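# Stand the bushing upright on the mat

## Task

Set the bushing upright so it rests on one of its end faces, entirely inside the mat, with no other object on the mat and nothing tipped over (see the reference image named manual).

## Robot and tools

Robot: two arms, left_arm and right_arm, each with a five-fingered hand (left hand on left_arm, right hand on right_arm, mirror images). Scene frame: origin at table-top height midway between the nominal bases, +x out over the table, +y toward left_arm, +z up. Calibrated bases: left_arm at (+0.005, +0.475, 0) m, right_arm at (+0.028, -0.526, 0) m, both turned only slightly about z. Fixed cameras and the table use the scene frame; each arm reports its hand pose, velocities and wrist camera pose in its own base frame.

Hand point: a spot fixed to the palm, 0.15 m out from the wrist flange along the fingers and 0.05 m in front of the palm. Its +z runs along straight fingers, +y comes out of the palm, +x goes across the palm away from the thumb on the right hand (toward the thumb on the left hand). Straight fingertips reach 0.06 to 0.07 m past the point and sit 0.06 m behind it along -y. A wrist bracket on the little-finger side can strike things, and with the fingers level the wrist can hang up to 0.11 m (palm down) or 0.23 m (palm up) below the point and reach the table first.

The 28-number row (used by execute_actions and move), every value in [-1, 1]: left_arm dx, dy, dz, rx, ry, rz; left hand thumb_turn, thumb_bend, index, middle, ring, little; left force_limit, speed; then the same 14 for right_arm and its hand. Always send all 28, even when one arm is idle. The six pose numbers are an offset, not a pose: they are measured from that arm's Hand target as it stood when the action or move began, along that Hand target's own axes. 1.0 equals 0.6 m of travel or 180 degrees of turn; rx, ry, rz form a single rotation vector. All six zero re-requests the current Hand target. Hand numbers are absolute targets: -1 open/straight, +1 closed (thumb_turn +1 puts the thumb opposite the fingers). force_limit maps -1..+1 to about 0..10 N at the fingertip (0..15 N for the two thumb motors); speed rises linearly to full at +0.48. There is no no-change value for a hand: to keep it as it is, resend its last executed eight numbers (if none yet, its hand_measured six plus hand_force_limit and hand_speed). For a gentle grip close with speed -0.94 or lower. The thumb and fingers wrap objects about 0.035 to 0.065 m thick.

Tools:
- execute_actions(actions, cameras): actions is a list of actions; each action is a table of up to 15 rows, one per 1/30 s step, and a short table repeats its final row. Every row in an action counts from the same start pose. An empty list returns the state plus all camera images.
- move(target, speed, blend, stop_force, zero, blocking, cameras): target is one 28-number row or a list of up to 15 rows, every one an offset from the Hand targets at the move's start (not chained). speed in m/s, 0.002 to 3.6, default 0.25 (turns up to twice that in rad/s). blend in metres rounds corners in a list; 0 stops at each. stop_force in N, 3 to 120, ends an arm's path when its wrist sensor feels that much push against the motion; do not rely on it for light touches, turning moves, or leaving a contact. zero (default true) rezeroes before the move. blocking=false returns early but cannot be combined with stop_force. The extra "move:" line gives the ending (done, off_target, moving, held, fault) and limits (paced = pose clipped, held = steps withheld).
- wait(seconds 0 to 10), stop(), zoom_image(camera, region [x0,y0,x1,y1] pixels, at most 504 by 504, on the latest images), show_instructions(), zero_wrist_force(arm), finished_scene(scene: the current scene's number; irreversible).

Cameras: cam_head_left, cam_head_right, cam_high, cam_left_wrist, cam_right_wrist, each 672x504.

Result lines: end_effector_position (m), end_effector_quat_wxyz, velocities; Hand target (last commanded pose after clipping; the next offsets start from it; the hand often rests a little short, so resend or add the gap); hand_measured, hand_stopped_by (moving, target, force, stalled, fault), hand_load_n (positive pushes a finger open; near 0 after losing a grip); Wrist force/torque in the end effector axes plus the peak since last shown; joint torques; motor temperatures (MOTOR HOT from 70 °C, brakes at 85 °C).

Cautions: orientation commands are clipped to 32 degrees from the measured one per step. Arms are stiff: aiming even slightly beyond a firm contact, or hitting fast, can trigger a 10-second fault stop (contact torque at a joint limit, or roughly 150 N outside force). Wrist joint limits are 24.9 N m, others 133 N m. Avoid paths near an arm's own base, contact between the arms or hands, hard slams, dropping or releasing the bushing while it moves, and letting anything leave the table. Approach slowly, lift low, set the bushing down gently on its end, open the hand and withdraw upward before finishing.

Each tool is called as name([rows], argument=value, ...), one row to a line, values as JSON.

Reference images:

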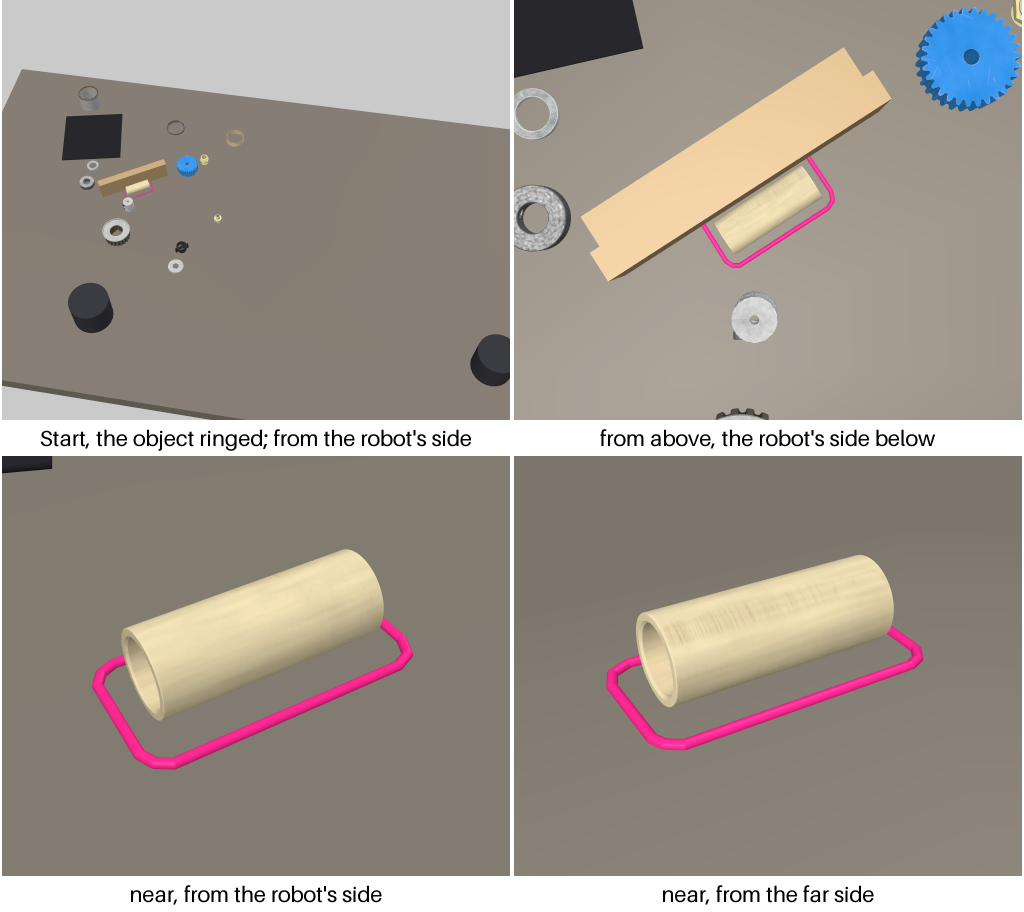

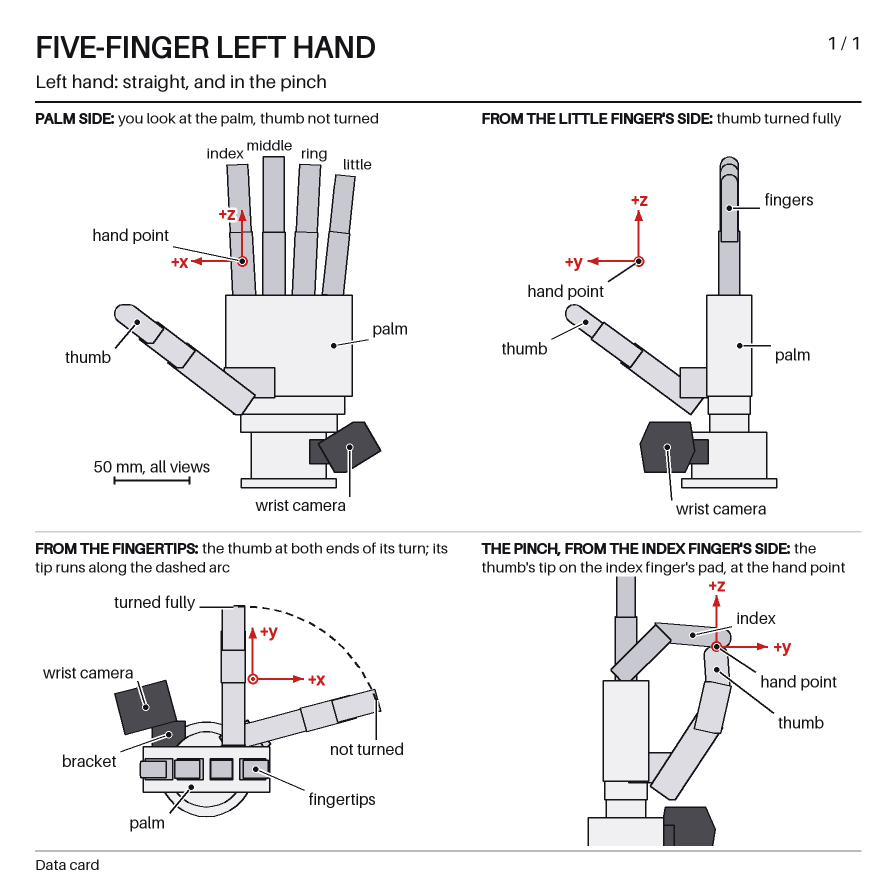

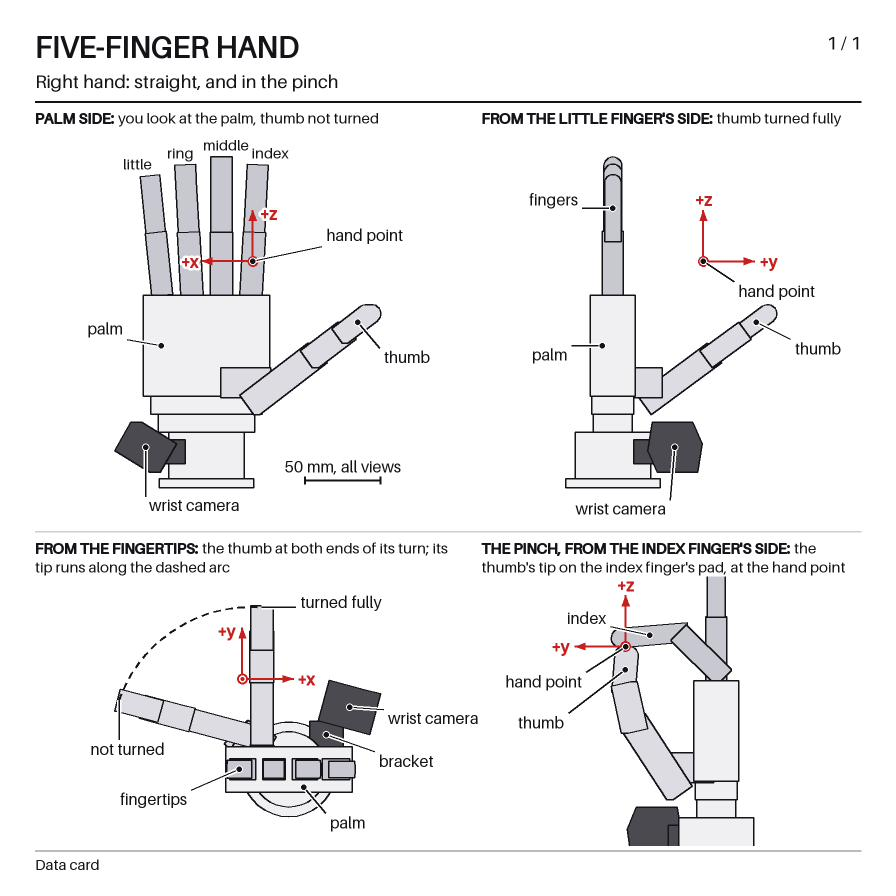

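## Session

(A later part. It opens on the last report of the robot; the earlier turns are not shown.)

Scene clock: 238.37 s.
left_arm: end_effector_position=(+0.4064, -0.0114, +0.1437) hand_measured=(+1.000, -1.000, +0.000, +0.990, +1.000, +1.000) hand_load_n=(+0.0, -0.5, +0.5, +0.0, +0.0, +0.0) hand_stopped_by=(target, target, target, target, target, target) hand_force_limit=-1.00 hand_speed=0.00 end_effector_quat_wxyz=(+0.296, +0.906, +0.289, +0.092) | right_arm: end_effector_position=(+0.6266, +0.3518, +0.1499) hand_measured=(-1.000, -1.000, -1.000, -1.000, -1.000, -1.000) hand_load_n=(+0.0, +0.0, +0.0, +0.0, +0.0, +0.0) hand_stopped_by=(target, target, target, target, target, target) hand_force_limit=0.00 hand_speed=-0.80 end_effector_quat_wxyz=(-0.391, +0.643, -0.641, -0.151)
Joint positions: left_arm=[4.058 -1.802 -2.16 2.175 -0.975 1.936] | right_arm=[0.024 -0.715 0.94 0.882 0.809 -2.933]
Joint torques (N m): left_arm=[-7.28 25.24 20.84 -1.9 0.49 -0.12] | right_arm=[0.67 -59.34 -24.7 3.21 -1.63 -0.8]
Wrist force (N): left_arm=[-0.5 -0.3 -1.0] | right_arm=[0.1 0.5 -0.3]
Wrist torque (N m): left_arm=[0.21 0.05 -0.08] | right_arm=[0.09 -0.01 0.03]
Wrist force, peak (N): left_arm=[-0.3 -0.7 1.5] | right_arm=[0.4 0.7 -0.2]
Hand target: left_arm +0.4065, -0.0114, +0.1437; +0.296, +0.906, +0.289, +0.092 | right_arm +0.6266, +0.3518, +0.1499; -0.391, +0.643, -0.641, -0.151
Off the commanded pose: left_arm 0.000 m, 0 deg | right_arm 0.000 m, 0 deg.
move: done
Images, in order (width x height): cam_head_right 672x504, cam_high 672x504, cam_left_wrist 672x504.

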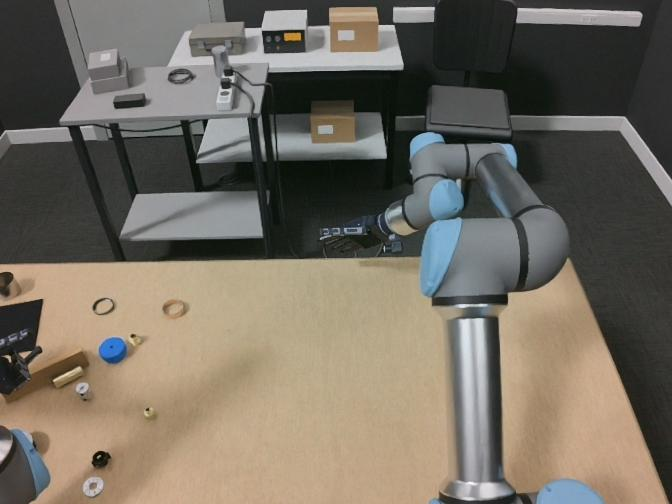

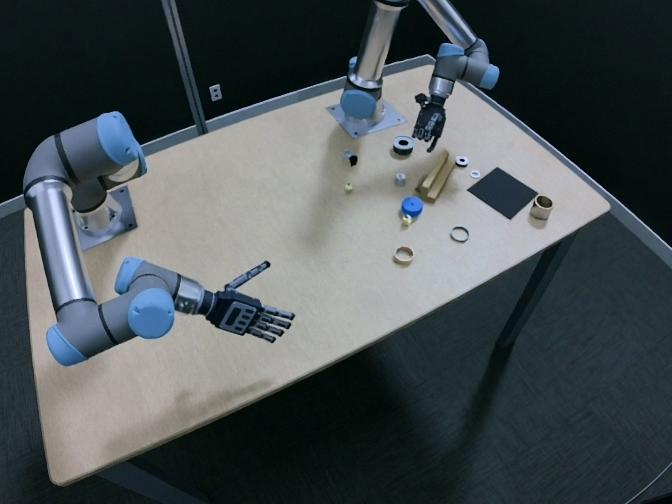

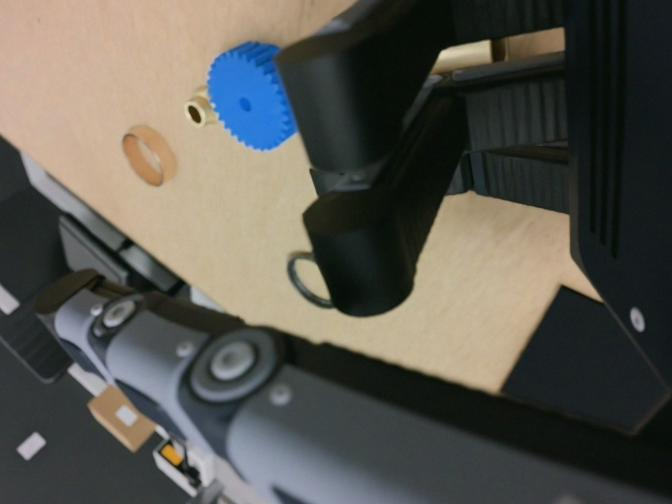

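move([
  [0,-0.083,0.046,0.18,0,0,1,-1,0,0.99,1,1,-1,0,0,0,0,0,0,0,-1,-1,-1,-1,-1,-1,0,-0.8],
  [0,-0.1337,0.1258,0.18,0,0,1,-1,0,0.99,1,1,-1,0,0,0,0,0,0,0,-1,-1,-1,-1,-1,-1,0,-0.8],
], speed=0.15, stop_force=8, cameras=["cam_head_right","cam_left_wrist","cam_high"])

zoom_image(camera="cam_head_right", region=[0, 340, 100, 420])

zoom_image(camera="cam_high", region=[400, 130, 460, 190])

Scene clock: 256.50 s.
left_arm: end_effector_position=(+0.3943, +0.0050, +0.0355) hand_measured=(+1.000, -1.000, +0.000, +0.990, +1.000, +1.000) hand_load_n=(+0.0, +0.0, +0.0, +0.0, +0.0, +0.0) hand_stopped_by=(target, target, target, target, target, target) hand_force_limit=-1.00 hand_speed=0.00 end_effector_quat_wxyz=(+0.031, +0.952, +0.303, +0.008) | right_arm: end_effector_position=(+0.6266, +0.3518, +0.1499) hand_measured=(-1.000, -1.000, -1.000, -1.000, -1.000, -1.000) hand_load_n=(+0.0, -0.5, +0.0, +0.0, +0.0, +0.0) hand_stopped_by=(target, target, target, target, target, target) hand_force_limit=0.00 hand_speed=-0.80 end_effector_quat_wxyz=(-0.391, +0.643, -0.641, -0.151)
Joint positions: left_arm=[3.709 -1.887 -2.069 2.384 -1.507 1.522] | right_arm=[0.024 -0.715 0.94 0.882 0.809 -2.933]
Joint torques (N m): left_arm=[10.84 15.25 20.96 -1.43 -1.35 0.99] | right_arm=[1.01 -60.16 -23.74 3.33 -1.75 -0.97]
Wrist force (N): left_arm=[-0.4 0.2 -0.3] | right_arm=[-0.1 0.2 -0.1]
Wrist torque (N m): left_arm=[0.13 0.06 -0.01] | right_arm=[0.04 0.02 0.00]
Wrist force, peak (N): left_arm=[-0.6 0.4 -1.9] | right_arm=[-0.3 0.2 -0.8]
Hand target: left_arm +0.3943, +0.0050, +0.0355; +0.031, +0.952, +0.303, +0.008 | right_arm +0.6266, +0.3518, +0.1499; -0.391, +0.643, -0.641, -0.151
Off the commanded pose: left_arm 0.000 m, 0 deg | right_arm 0.000 m, 0 deg.
move: done
Images, in order (width x height): cam_head_right 672x504, cam_high 672x504, cam_left_wrist 672x504.

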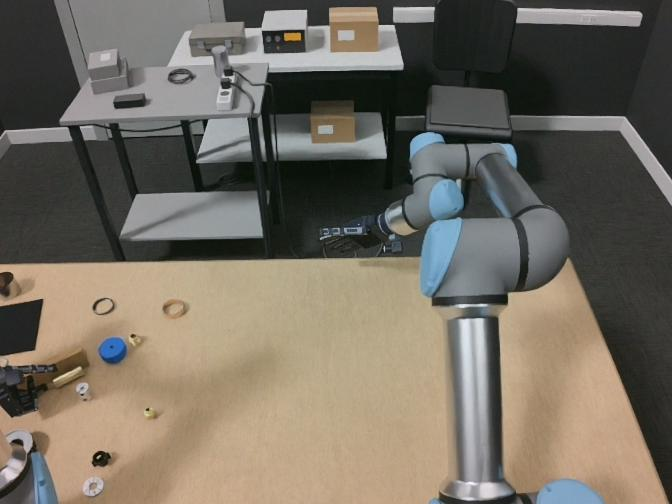

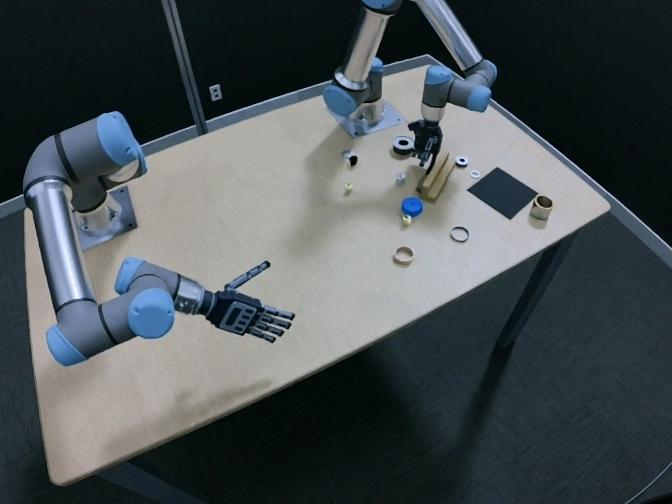

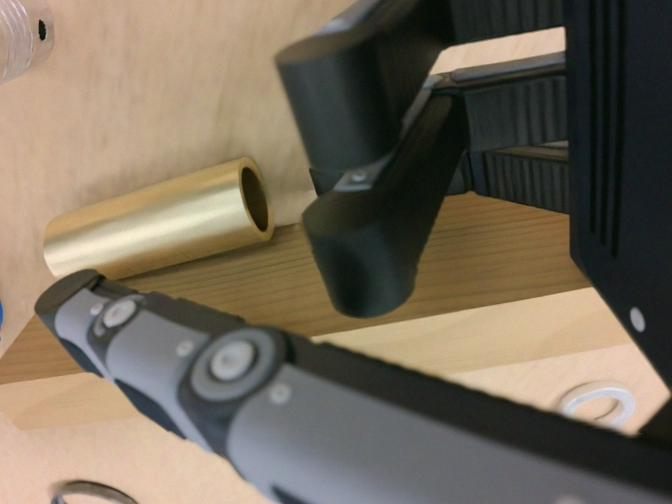

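Scaled by 5.040 from the camera's 672x504 image, which has a finer 960x720 frame.

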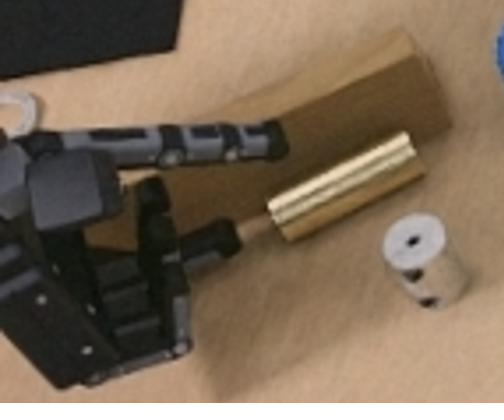

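Scaled by 8.400 from the camera's 672x504 image, which has a finer 960x720 frame.

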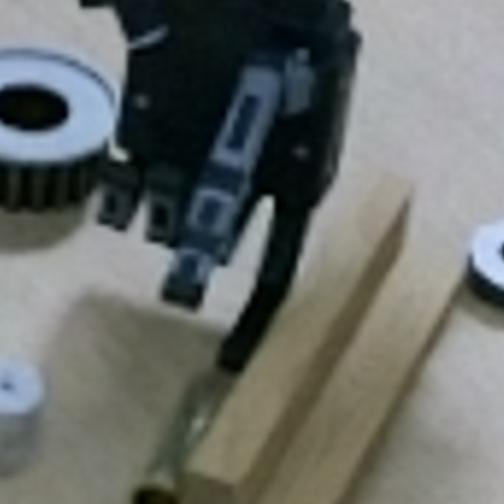

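move(target=[-0.0015,0.04,0.003,0,0,0,1,-1,0,0.99,1,1,-1,0,0,0,0,0,0,0,-1,-1,-1,-1,-1,-1,0,-0.8], speed=0.05, cameras=["cam_head_right","cam_left_wrist"])

zoom_image(camera="cam_head_right", region=[0, 340, 100, 420])

zoom_image(camera="cam_left_wrist", region=[0, 130, 400, 330])

Scene clock: 259.10 s.
left_arm: end_effector_position=(+0.4075, -0.0152, +0.0352) hand_measured=(+1.000, -1.000, +0.000, +0.990, +1.000, +1.000) hand_load_n=(+0.0, +0.0, +0.5, +0.0, +0.0, +0.0) hand_stopped_by=(target, target, target, target, target, target) hand_force_limit=-1.00 hand_speed=0.00 end_effector_quat_wxyz=(+0.031, +0.952, +0.303, +0.008) | right_arm: end_effector_position=(+0.6266, +0.3518, +0.1499) hand_measured=(-1.000, -1.000, -1.000, -1.000, -1.000, -1.000) hand_load_n=(+0.0, -0.5, +0.0, +0.0, +0.0, +0.0) hand_stopped_by=(target, target, target, target, target, target) hand_force_limit=0.00 hand_speed=-0.80 end_effector_quat_wxyz=(-0.391, +0.643, -0.641, -0.151)
Joint positions: left_arm=[3.631 -1.908 -2.036 2.377 -1.507 1.444] | right_arm=[0.024 -0.715 0.94 0.882 0.809 -2.933]
Joint torques (N m): left_arm=[9.85 31.48 -1.72 -2.1 -1.39 1.19] | right_arm=[0.72 -59.86 -24.98 3.32 -1.74 -0.85]
Wrist force (N): left_arm=[-0.5 -0.3 0.2] | right_arm=[0.2 0.5 -0.2]
Wrist torque (N m): left_arm=[0.04 0.04 -0.10] | right_arm=[0.08 -0.03 0.03]
Wrist force, peak (N): left_arm=[-1.1 0.0 -0.3] | right_arm=[-0.1 0.7 -0.4]
Hand target: left_arm +0.4075, -0.0152, +0.0352; +0.031, +0.952, +0.303, +0.008 | right_arm +0.6266, +0.3518, +0.1499; -0.391, +0.643, -0.641, -0.151
Off the commanded pose: left_arm 0.000 m, 0 deg | right_arm 0.000 m, 0 deg.
move: done
Images, in order (width x height): cam_head_right 672x504, cam_left_wrist 672x504.

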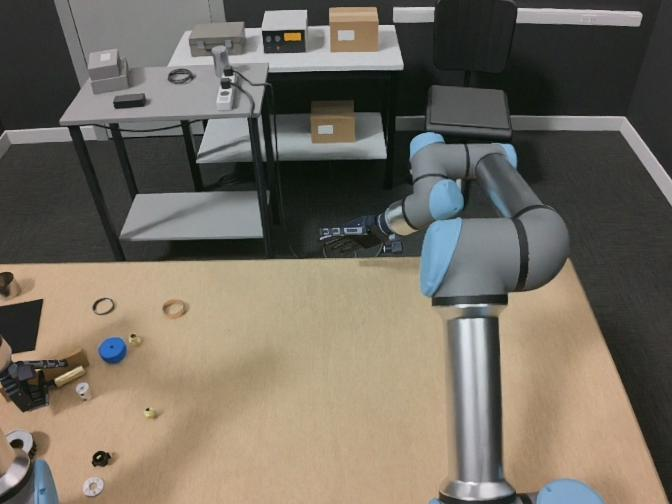

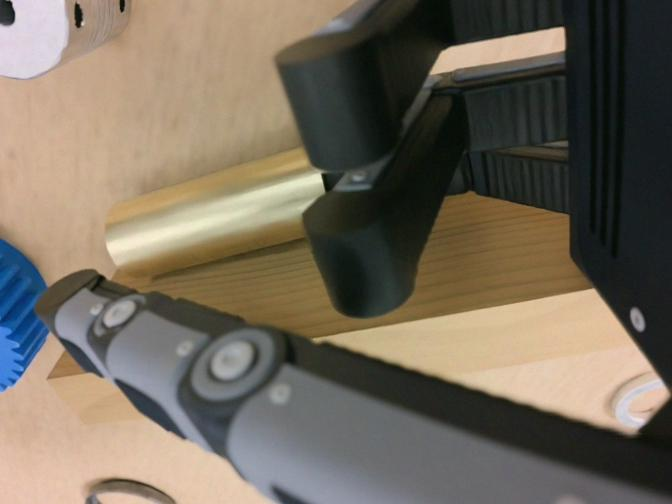

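Scaled by 5.040 from the camera's 672x504 image, which has a finer 960x720 frame.

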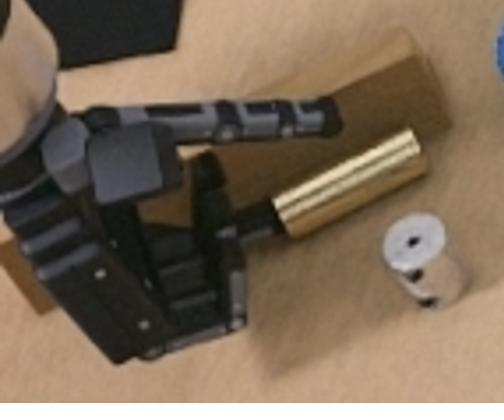

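Scaled by 1.260 from the camera's 672x504 image, which has a finer 960x720 frame.

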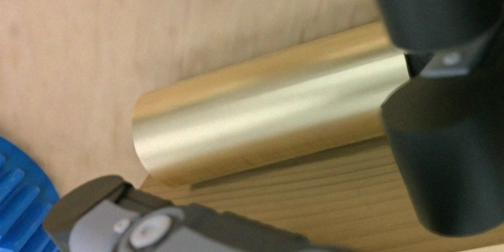

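move(target=[0,0.035,0,0,0,0,1,-1,0,0.99,1,1,-1,0,0,0,0,0,0,0,-1,-1,-1,-1,-1,-1,0,-0.8], speed=0.05, cameras=["cam_head_right","cam_left_wrist"])

zoom_image(camera="cam_head_right", region=[0, 340, 100, 420])

zoom_image(camera="cam_left_wrist", region=[0, 130, 400, 330])

Scene clock: 262.93 s.
left_arm: end_effector_position=(+0.4196, -0.0323, +0.0366) hand_measured=(+1.000, -1.000, +0.000, +0.990, +1.000, +1.000) hand_load_n=(+0.0, +0.0, +0.5, +0.0, +0.0, +0.0) hand_stopped_by=(target, target, target, target, target, target) hand_force_limit=-1.00 hand_speed=0.00 end_effector_quat_wxyz=(+0.031, +0.952, +0.303, +0.008) | right_arm: end_effector_position=(+0.6266, +0.3518, +0.1499) hand_measured=(-1.000, -1.000, -1.000, -1.000, -1.000, -1.000) hand_load_n=(-0.5, +0.0, +0.0, +0.0, +0.0, +0.0) hand_stopped_by=(target, target, target, target, target, target) hand_force_limit=0.00 hand_speed=-0.80 end_effector_quat_wxyz=(-0.391, +0.643, -0.641, -0.151)
Joint positions: left_arm=[3.566 -1.926 -2.001 2.365 -1.507 1.379] | right_arm=[0.024 -0.715 0.94 0.882 0.809 -2.933]
Joint torques (N m): left_arm=[10.9 33.74 -1.42 -1.5 -1.33 1.2] | right_arm=[1.98 -59.87 -24.55 3.24 -1.8 -0.96]
Wrist force (N): left_arm=[-0.3 0.2 0.3] | right_arm=[-0.5 0.5 -0.2]
Wrist torque (N m): left_arm=[0.09 0.01 -0.11] | right_arm=[0.09 0.06 0.00]
Wrist force, peak (N): left_arm=[-0.6 -1.0 0.3] | right_arm=[0.2 0.7 -0.4]
Hand target: left_arm +0.4196, -0.0323, +0.0366; +0.031, +0.952, +0.303, +0.008 | right_arm +0.6266, +0.3518, +0.1499; -0.391, +0.643, -0.641, -0.151
Off the commanded pose: left_arm 0.000 m, 0 deg | right_arm 0.000 m, 0 deg.
move: done
Images, in order (width x height): cam_head_right 672x504, cam_left_wrist 672x504.

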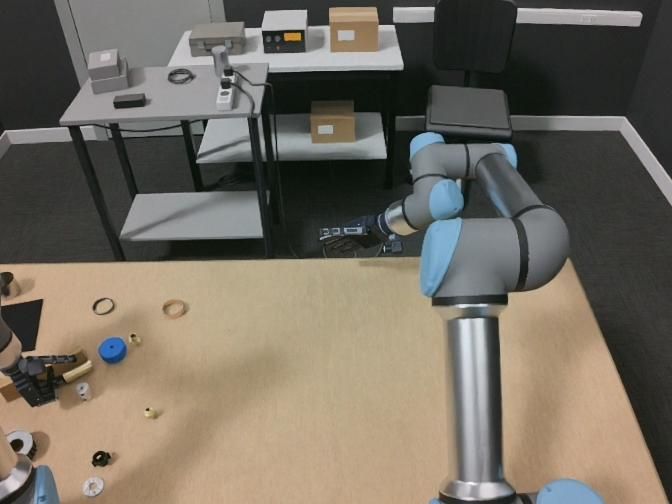

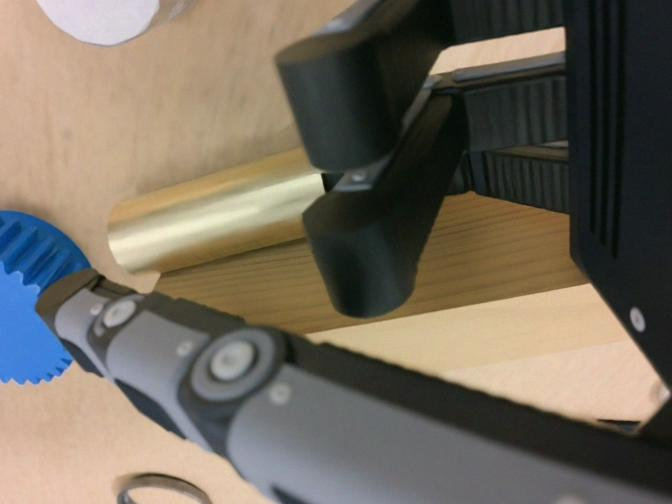

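Scaled by 5.040 from the camera's 672x504 image, which has a finer 960x720 frame.

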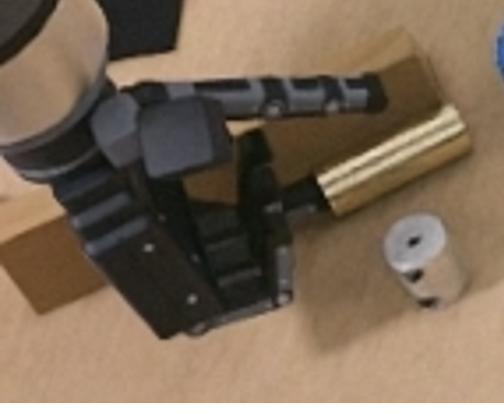

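Scaled by 1.260 from the camera's 672x504 image, which has a finer 960x720 frame.

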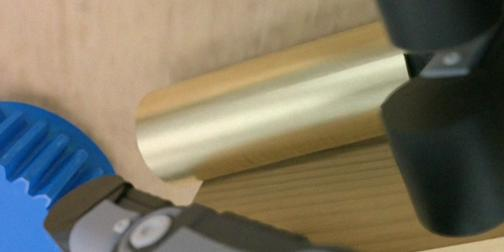

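move(target=[0,0.012,-0.002,0.1,0,0,1,-1,0.15,0.99,1,1,-1,-0.5,0,0,0,0,0,0,-1,-1,-1,-1,-1,-1,0,-0.8], speed=0.05)

move(target=[0,0,0,0,0,0,1,-0.05,0.15,0.99,1,1,-0.7,-0.6,0,0,0,0,0,0,-1,-1,-1,-1,-1,-1,0,-0.8], speed=0.05, cameras=["cam_head_right","cam_left_wrist","cam_high"])

zoom_image(camera="cam_head_right", region=[0, 340, 100, 420])

zoom_image(camera="cam_high", region=[400, 130, 460, 190])

Scene clock: 270.47 s.
left_arm: end_effector_position=(+0.4238, -0.0381, +0.0383) hand_measured=(+1.000, -1.000, +0.000, +0.990, +1.000, +1.000) hand_load_n=(+0.0, +0.0, +0.5, +0.0, +0.5, +0.0) hand_stopped_by=(target, target, force, target, target, target) hand_force_limit=-1.00 hand_speed=-0.50 end_effector_quat_wxyz=(-0.118, +0.946, +0.301, -0.040) end_effector_velocity=(+0.000, +0.000, +0.000) end_effector_angular_velocity=(-0.006, -0.004, -0.001) | right_arm: end_effector_position=(+0.6266, +0.3518, +0.1499) hand_measured=(-1.000, -1.000, -1.000, -1.000, -1.000, -1.000) hand_load_n=(+0.0, +0.0, +0.0, +0.5, +0.0, +0.0) hand_stopped_by=(target, target, target, target, target, target) hand_force_limit=0.00 hand_speed=-0.80 end_effector_quat_wxyz=(-0.391, +0.643, -0.641, -0.151)
Joint positions: left_arm=[3.332 -2.028 -1.834 2.183 -1.797 1.133] | right_arm=[0.024 -0.715 0.94 0.882 0.809 -2.933]
Joint velocities: left_arm=[0.004 0.002 -0.004 0.006 0.006 0.005] | right_arm=[within noise]
Joint torques (N m): left_arm=[12.72 37.65 -0.11 -1.19 2.1 1.43] | right_arm=[0.41 -59.93 -24.88 3.39 -2 -1.18]
Wrist force (N): left_arm=[-0.5 0.0 -0.3] | right_arm=[-0.2 0.4 -0.1]
Wrist torque (N m): left_arm=[0.07 0.11 -0.06] | right_arm=[0.05 0.01 0.01]
Wrist force, peak (N): left_arm=[-0.7 -0.2 1.2] | right_arm=[-0.1 0.6 -0.6]
Hand target: left_arm +0.4237, -0.0381, +0.0382; -0.118, +0.946, +0.301, -0.040 | right_arm +0.6266, +0.3518, +0.1499; -0.391, +0.643, -0.641, -0.151
Off the commanded pose: left_arm 0.000 m, 0 deg | right_arm 0.000 m, 0 deg.
move: done

Scene clock: 271.57 s.
left_arm: end_effector_position=(+0.4237, -0.0381, +0.0382) hand_measured=(+1.000, -0.528, +0.000, +0.990, +1.000, +1.000) hand_load_n=(+1.0, +2.0, +0.5, -0.5, +0.0, +0.0) hand_stopped_by=(target, force, force, target, target, target) hand_force_limit=-0.70 hand_speed=-0.60 end_effector_quat_wxyz=(-0.118, +0.946, +0.301, -0.040) | right_arm: end_effector_position=(+0.6266, +0.3518, +0.1499) hand_measured=(-1.000, -1.000, -1.000, -1.000, -1.000, -1.000) hand_load_n=(+0.0, -0.5, +0.0, +0.0, +0.0, +0.0) hand_stopped_by=(target, target, target, target, target, target) hand_force_limit=0.00 hand_speed=-0.80 end_effector_quat_wxyz=(-0.391, +0.643, -0.641, -0.151)
Joint positions: left_arm=[3.332 -2.028 -1.834 2.183 -1.797 1.134] | right_arm=[0.024 -0.715 0.94 0.882 0.809 -2.933]
Joint torques (N m): left_arm=[10.55 37.38 0.54 -1.68 1.47 1.36] | right_arm=[1.28 -60.62 -25.22 3.56 -1.84 -0.78]
Wrist force (N): left_arm=[-0.4 0.4 0.6] | right_arm=[0.3 0.7 -0.3]
Wrist torque (N m): left_arm=[0.08 0.11 -0.08] | right_arm=[0.12 -0.04 0.04]
Wrist force, peak (N): left_arm=[-0.6 0.4 0.6] | right_arm=[-0.2 0.8 -0.5]
Hand target: left_arm +0.4237, -0.0381, +0.0382; -0.118, +0.946, +0.301, -0.040 | right_arm +0.6266, +0.3518, +0.1499; -0.391, +0.643, -0.641, -0.151
Off the commanded pose: left_arm 0.000 m, 0 deg | right_arm 0.000 m, 0 deg.
move: done
Images, in order (width x height): cam_head_right 672x504, cam_high 672x504, cam_left_wrist 672x504.

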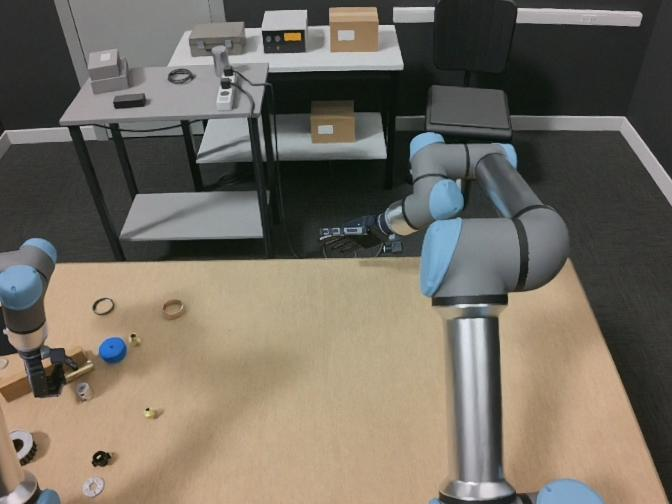

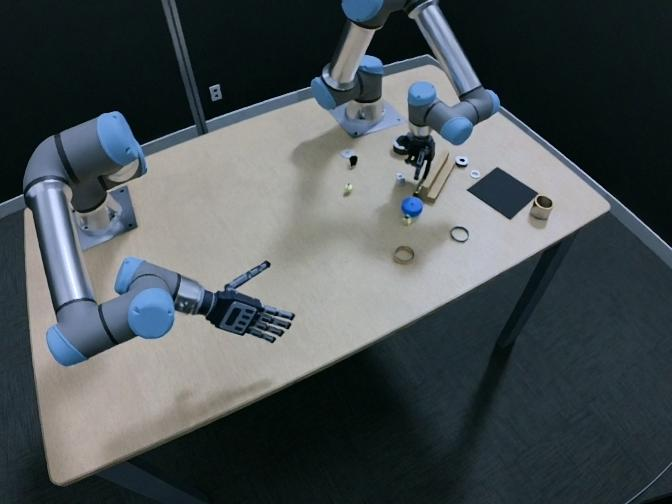

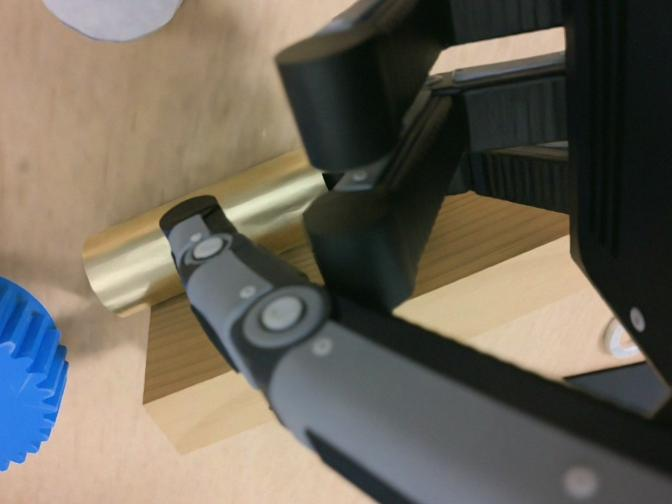

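Scaled by 5.040 from the camera's 672x504 image, which has a finer 960x720 frame.

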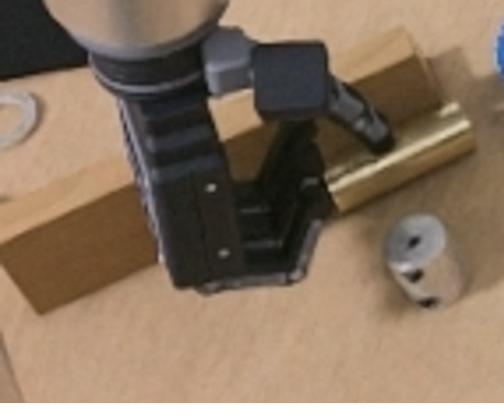

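Scaled by 8.400 from the camera's 672x504 image, which has a finer 960x720 frame.

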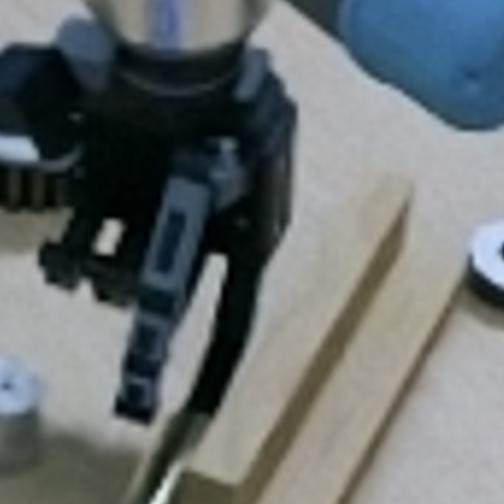

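move(target=[0,0,0,0,0,0,1,0.2,0,0.99,1,1,-0.3,-0.5,0,0,0,0,0,0,-1,-1,-1,-1,-1,-1,0,-0.8], speed=0.05, cameras=["cam_head_right","cam_left_wrist"])

zoom_image(camera="cam_head_right", region=[0, 340, 100, 420])

Scene clock: 273.37 s.
left_arm: end_effector_position=(+0.4237, -0.0381, +0.0382) hand_measured=(+1.000, -0.486, +0.000, +0.990, +1.000, +1.000) hand_load_n=(+2.0, +6.0, +1.0, +0.0, +0.0, +0.0) hand_stopped_by=(target, force, target, target, target, target) hand_force_limit=-0.30 hand_speed=-0.50 end_effector_quat_wxyz=(-0.118, +0.946, +0.301, -0.040) | right_arm: end_effector_position=(+0.6266, +0.3518, +0.1499) hand_measured=(-1.000, -1.000, -1.000, -1.000, -1.000, -1.000) hand_load_n=(+0.0, +0.0, +0.0, +0.0, +0.0, +0.0) hand_stopped_by=(target, target, target, target, target, target) hand_force_limit=0.00 hand_speed=-0.80 end_effector_quat_wxyz=(-0.391, +0.643, -0.641, -0.151)
Joint positions: left_arm=[3.332 -2.028 -1.834 2.183 -1.797 1.134] | right_arm=[0.024 -0.715 0.94 0.882 0.809 -2.933]
Joint torques (N m): left_arm=[9.65 36.82 1.83 -1.8 1.68 1.25] | right_arm=[0.13 -59.77 -23.8 3.49 -1.94 -1.03]
Wrist force (N): left_arm=[-0.4 0.0 0.4] | right_arm=[-0.1 0.1 -0.1]
Wrist torque (N m): left_arm=[0.02 0.10 -0.07] | right_arm=[0.02 0.01 0.00]
Wrist force, peak (N): left_arm=[-0.8 0.4 0.4] | right_arm=[0.0 0.6 -0.5]
Hand target: left_arm +0.4237, -0.0381, +0.0382; -0.118, +0.946, +0.301, -0.040 | right_arm +0.6266, +0.3518, +0.1499; -0.391, +0.643, -0.641, -0.151
Off the commanded pose: left_arm 0.000 m, 0 deg | right_arm 0.000 m, 0 deg.
move: done
Images, in order (width x height): cam_head_right 672x504, cam_left_wrist 672x504.

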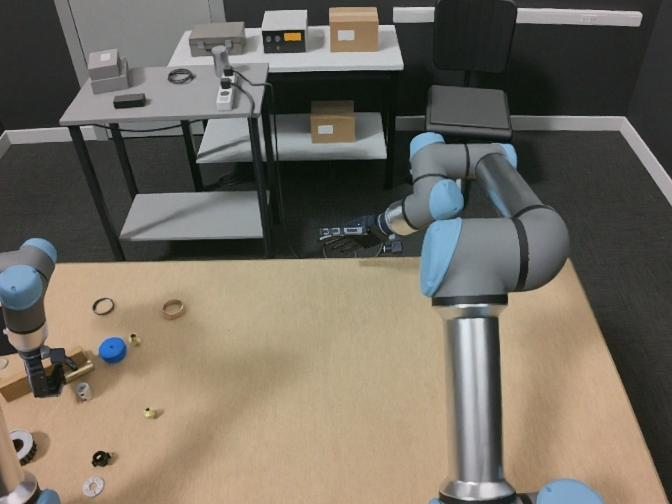

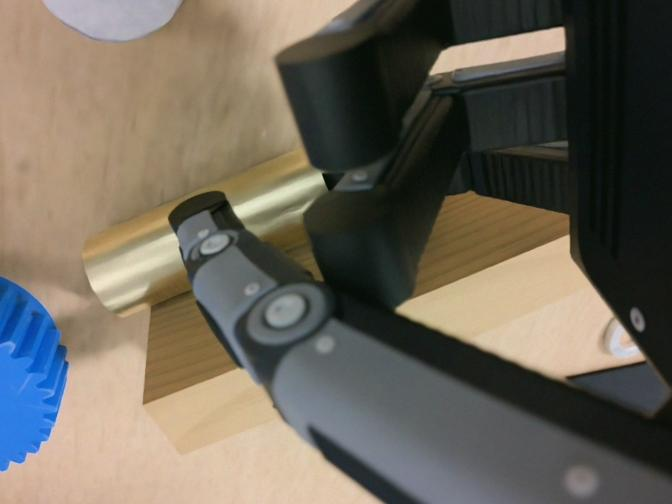

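Scaled by 5.040 from the camera's 672x504 image, which has a finer 960x720 frame.

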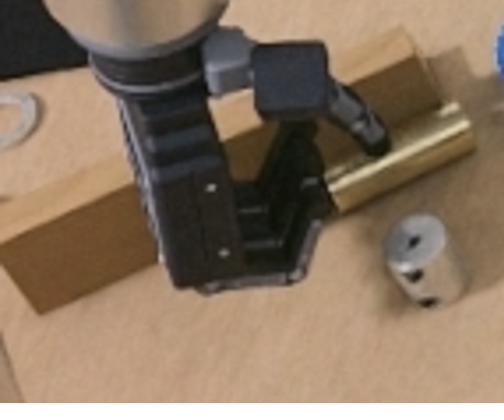

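move(target=[0,0.004,0,0,0,0,1,0.4,0,0.99,1,1,0.5,-0.3,0,0,0,0,0,0,-1,-1,-1,-1,-1,-1,0,-0.8], speed=0.05, cameras=["cam_head_right","cam_left_wrist"])

zoom_image(camera="cam_head_right", region=[0, 340, 100, 420])

Scene clock: 275.87 s.
left_arm: end_effector_position=(+0.4251, -0.0400, +0.0376) hand_measured=(+1.000, -0.430, +0.000, +0.990, +1.000, +1.000) hand_load_n=(+4.5, +14.5, +0.5, -1.5, +0.0, +0.0) hand_stopped_by=(target, force, target, target, target, target) hand_force_limit=0.50 hand_speed=-0.30 end_effector_quat_wxyz=(-0.118, +0.946, +0.301, -0.040) | right_arm: end_effector_position=(+0.6266, +0.3518, +0.1499) hand_measured=(-1.000, -1.000, -1.000, -1.000, -1.000, -1.000) hand_load_n=(+0.0, +0.0, +0.0, +0.0, +0.5, +0.0) hand_stopped_by=(target, target, target, target, target, target) hand_force_limit=0.00 hand_speed=-0.80 end_effector_quat_wxyz=(-0.391, +0.643, -0.641, -0.151)
Joint positions: left_arm=[3.327 -2.033 -1.83 2.182 -1.796 1.128] | right_arm=[0.024 -0.715 0.94 0.882 0.809 -2.933]
Joint torques (N m): left_arm=[-3.6 29.34 16.89 -3.69 1.29 -0.31] | right_arm=[1.44 -59.57 -25.17 3.63 -1.86 -0.93]
Wrist force (N): left_arm=[-0.4 0.2 0.5] | right_arm=[0.3 0.0 -0.4]
Wrist torque (N m): left_arm=[0.06 0.11 -0.06] | right_arm=[0.02 -0.04 0.03]
Wrist force, peak (N): left_arm=[-0.4 0.2 0.8] | right_arm=[-0.2 0.1 -0.7]
Hand target: left_arm +0.4250, -0.0400, +0.0376; -0.118, +0.946, +0.301, -0.040 | right_arm +0.6266, +0.3518, +0.1499; -0.391, +0.643, -0.641, -0.151
Off the commanded pose: left_arm 0.000 m, 0 deg | right_arm 0.000 m, 0 deg.
move: done
Images, in order (width x height): cam_head_right 672x504, cam_left_wrist 672x504.

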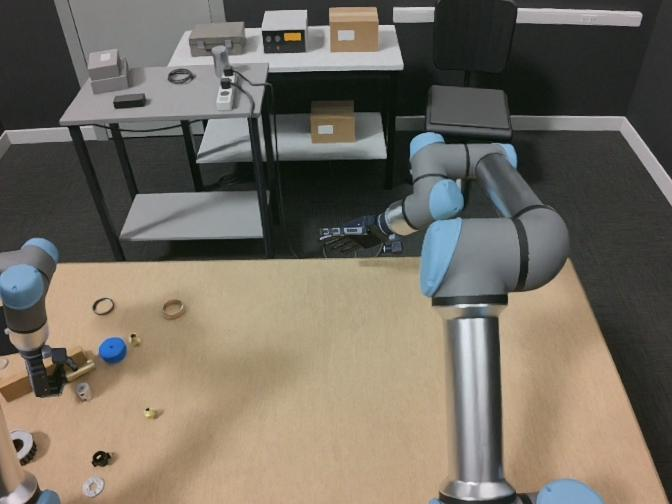

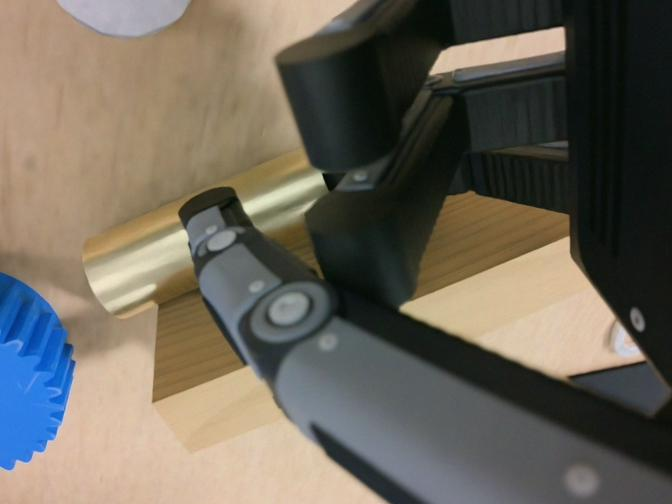

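Scaled by 5.040 from the camera's 672x504 image, which has a finer 960x720 frame.

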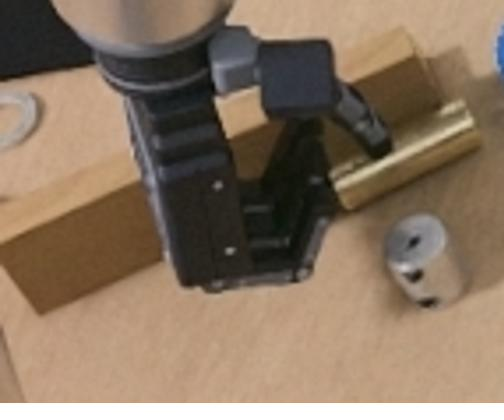

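move(target=[0,0.003,0,0,0,0,1,-0.6,0.25,0.99,1,1,-0.2,-0.5,0,0,0,0,0,0,-1,-1,-1,-1,-1,-1,0,-0.8], speed=0.05)

move(target=[0,0,0,0,0,0,1,0.2,0.25,0.99,1,1,-0.7,-0.5,0,0,0,0,0,0,-1,-1,-1,-1,-1,-1,0,-0.8], speed=0.05, cameras=["cam_head_right","cam_left_wrist","cam_high"])

zoom_image(camera="cam_head_right", region=[0, 340, 100, 420])

zoom_image(camera="cam_high", region=[400, 150, 460, 210])

Scene clock: 282.93 s.
left_arm: end_effector_position=(+0.4261, -0.0414, +0.0372) hand_measured=(+1.000, -0.600, +0.250, +0.990, +1.000, +1.000) hand_load_n=(+0.0, +0.0, +0.5, +0.0, +0.0, +0.0) hand_stopped_by=(target, target, target, target, target, target) hand_force_limit=-0.20 hand_speed=-0.50 end_effector_quat_wxyz=(-0.118, +0.946, +0.301, -0.040) | right_arm: end_effector_position=(+0.6266, +0.3518, +0.1499) hand_measured=(-1.000, -1.000, -1.000, -1.000, -1.000, -1.000) hand_load_n=(+0.0, +0.0, +0.0, +0.0, +0.0, +0.0) hand_stopped_by=(target, target, target, target, target, target) hand_force_limit=0.00 hand_speed=-0.80 end_effector_quat_wxyz=(-0.391, +0.643, -0.641, -0.151)
Joint positions: left_arm=[3.323 -2.036 -1.826 2.18 -1.795 1.124] | right_arm=[0.024 -0.715 0.94 0.882 0.809 -2.933]
Joint torques (N m): left_arm=[-6.33 26.19 20.07 -3.6 1.56 -0.8] | right_arm=[0.77 -59.48 -23.83 3.44 -2.03 -1.01]
Wrist force (N): left_arm=[-0.5 0.0 0.4] | right_arm=[-0.1 0.3 -0.2]
Wrist torque (N m): left_arm=[0.02 0.11 -0.06] | right_arm=[0.05 0.01 0.01]
Wrist force, peak (N): left_arm=[-0.7 -0.2 0.5] | right_arm=[-0.2 0.8 -0.4]
Hand target: left_arm +0.4261, -0.0414, +0.0372; -0.118, +0.946, +0.301, -0.040 | right_arm +0.6266, +0.3518, +0.1499; -0.391, +0.643, -0.641, -0.151
Off the commanded pose: left_arm 0.000 m, 0 deg | right_arm 0.000 m, 0 deg.
move: done

Scene clock: 283.43 s.
left_arm: end_effector_position=(+0.4261, -0.0414, +0.0372) hand_measured=(+1.000, -0.510, +0.250, +0.990, +1.000, +1.000) hand_load_n=(+1.0, +3.5, +0.5, +0.0, +0.0, +0.0) hand_stopped_by=(target, force, target, target, target, target) hand_force_limit=-0.70 hand_speed=-0.50 end_effector_quat_wxyz=(-0.118, +0.946, +0.301, -0.040) | right_arm: end_effector_position=(+0.6266, +0.3518, +0.1499) hand_measured=(-1.000, -1.000, -1.000, -1.000, -1.000, -1.000) hand_load_n=(+0.0, +0.0, +0.0, +0.0, +0.0, +0.0) hand_stopped_by=(target, target, target, target, target, target) hand_force_limit=0.00 hand_speed=-0.80 end_effector_quat_wxyz=(-0.391, +0.643, -0.641, -0.151)
Joint positions: left_arm=[3.323 -2.036 -1.826 2.18 -1.795 1.124] | right_arm=[0.024 -0.715 0.94 0.882 0.809 -2.933]
Joint torques (N m): left_arm=[0.22 31.91 11.83 -3 1.36 0.85] | right_arm=[0.64 -59.76 -23.92 3.69 -2.02 -1]
Wrist force (N): left_arm=[-0.4 -0.2 0.6] | right_arm=[0.2 0.4 -0.3]
Wrist torque (N m): left_arm=[0.00 0.10 -0.05] | right_arm=[0.08 -0.03 0.03]
Wrist force, peak (N): left_arm=[-0.6 0.1 0.5] | right_arm=[-0.4 0.5 -0.3]
Hand target: left_arm +0.4261, -0.0414, +0.0372; -0.118, +0.946, +0.301, -0.040 | right_arm +0.6266, +0.3518, +0.1499; -0.391, +0.643, -0.641, -0.151
Off the commanded pose: left_arm 0.000 m, 0 deg | right_arm 0.000 m, 0 deg.
move: done
Images, in order (width x height): cam_head_right 672x504, cam_high 672x504, cam_left_wrist 672x504.

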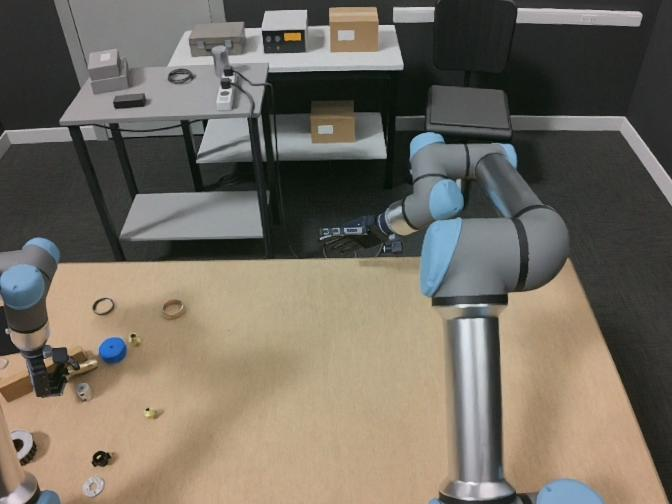

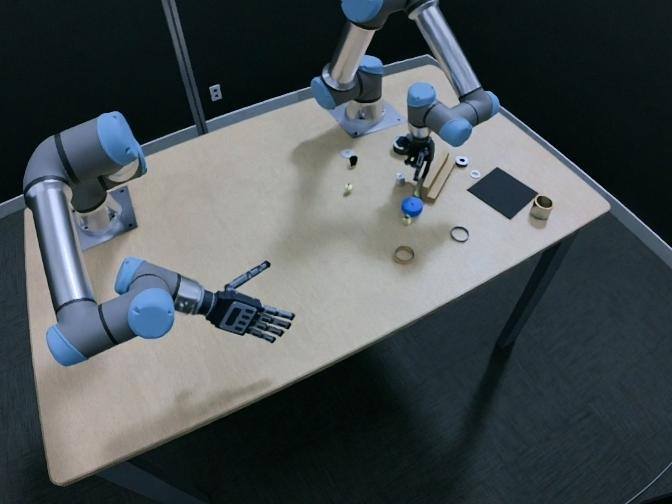

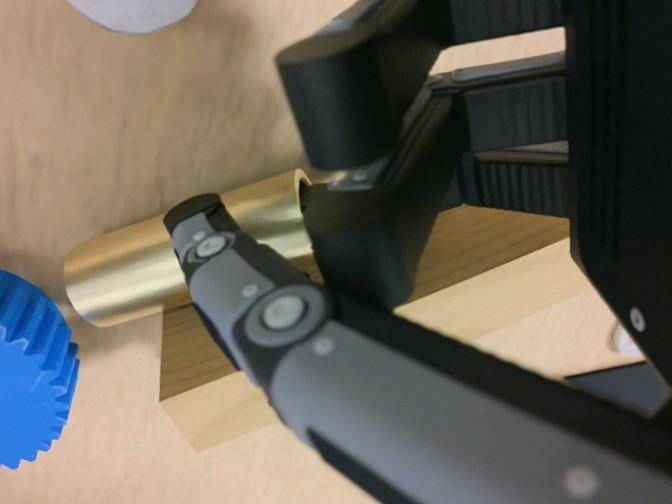

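Scaled by 5.040 from the camera's 672x504 image, which has a finer 960x720 frame.

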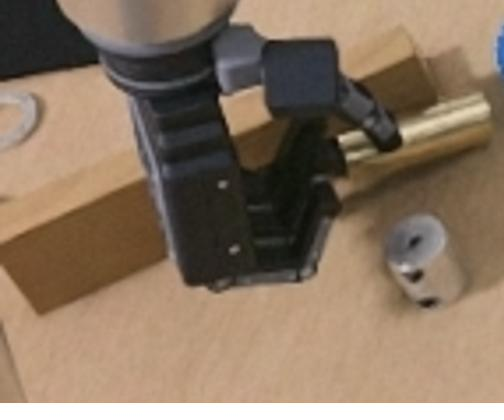

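Scaled by 8.400 from the camera's 672x504 image, which has a finer 960x720 frame.

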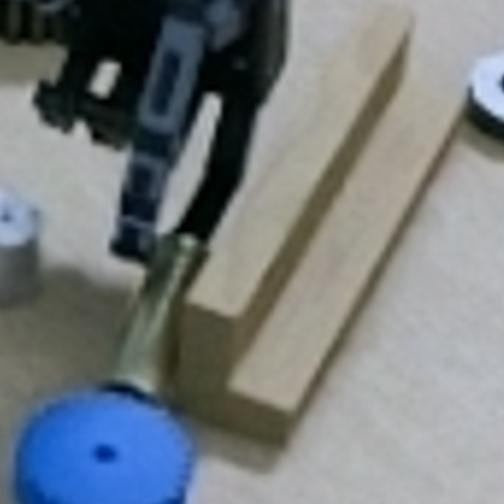

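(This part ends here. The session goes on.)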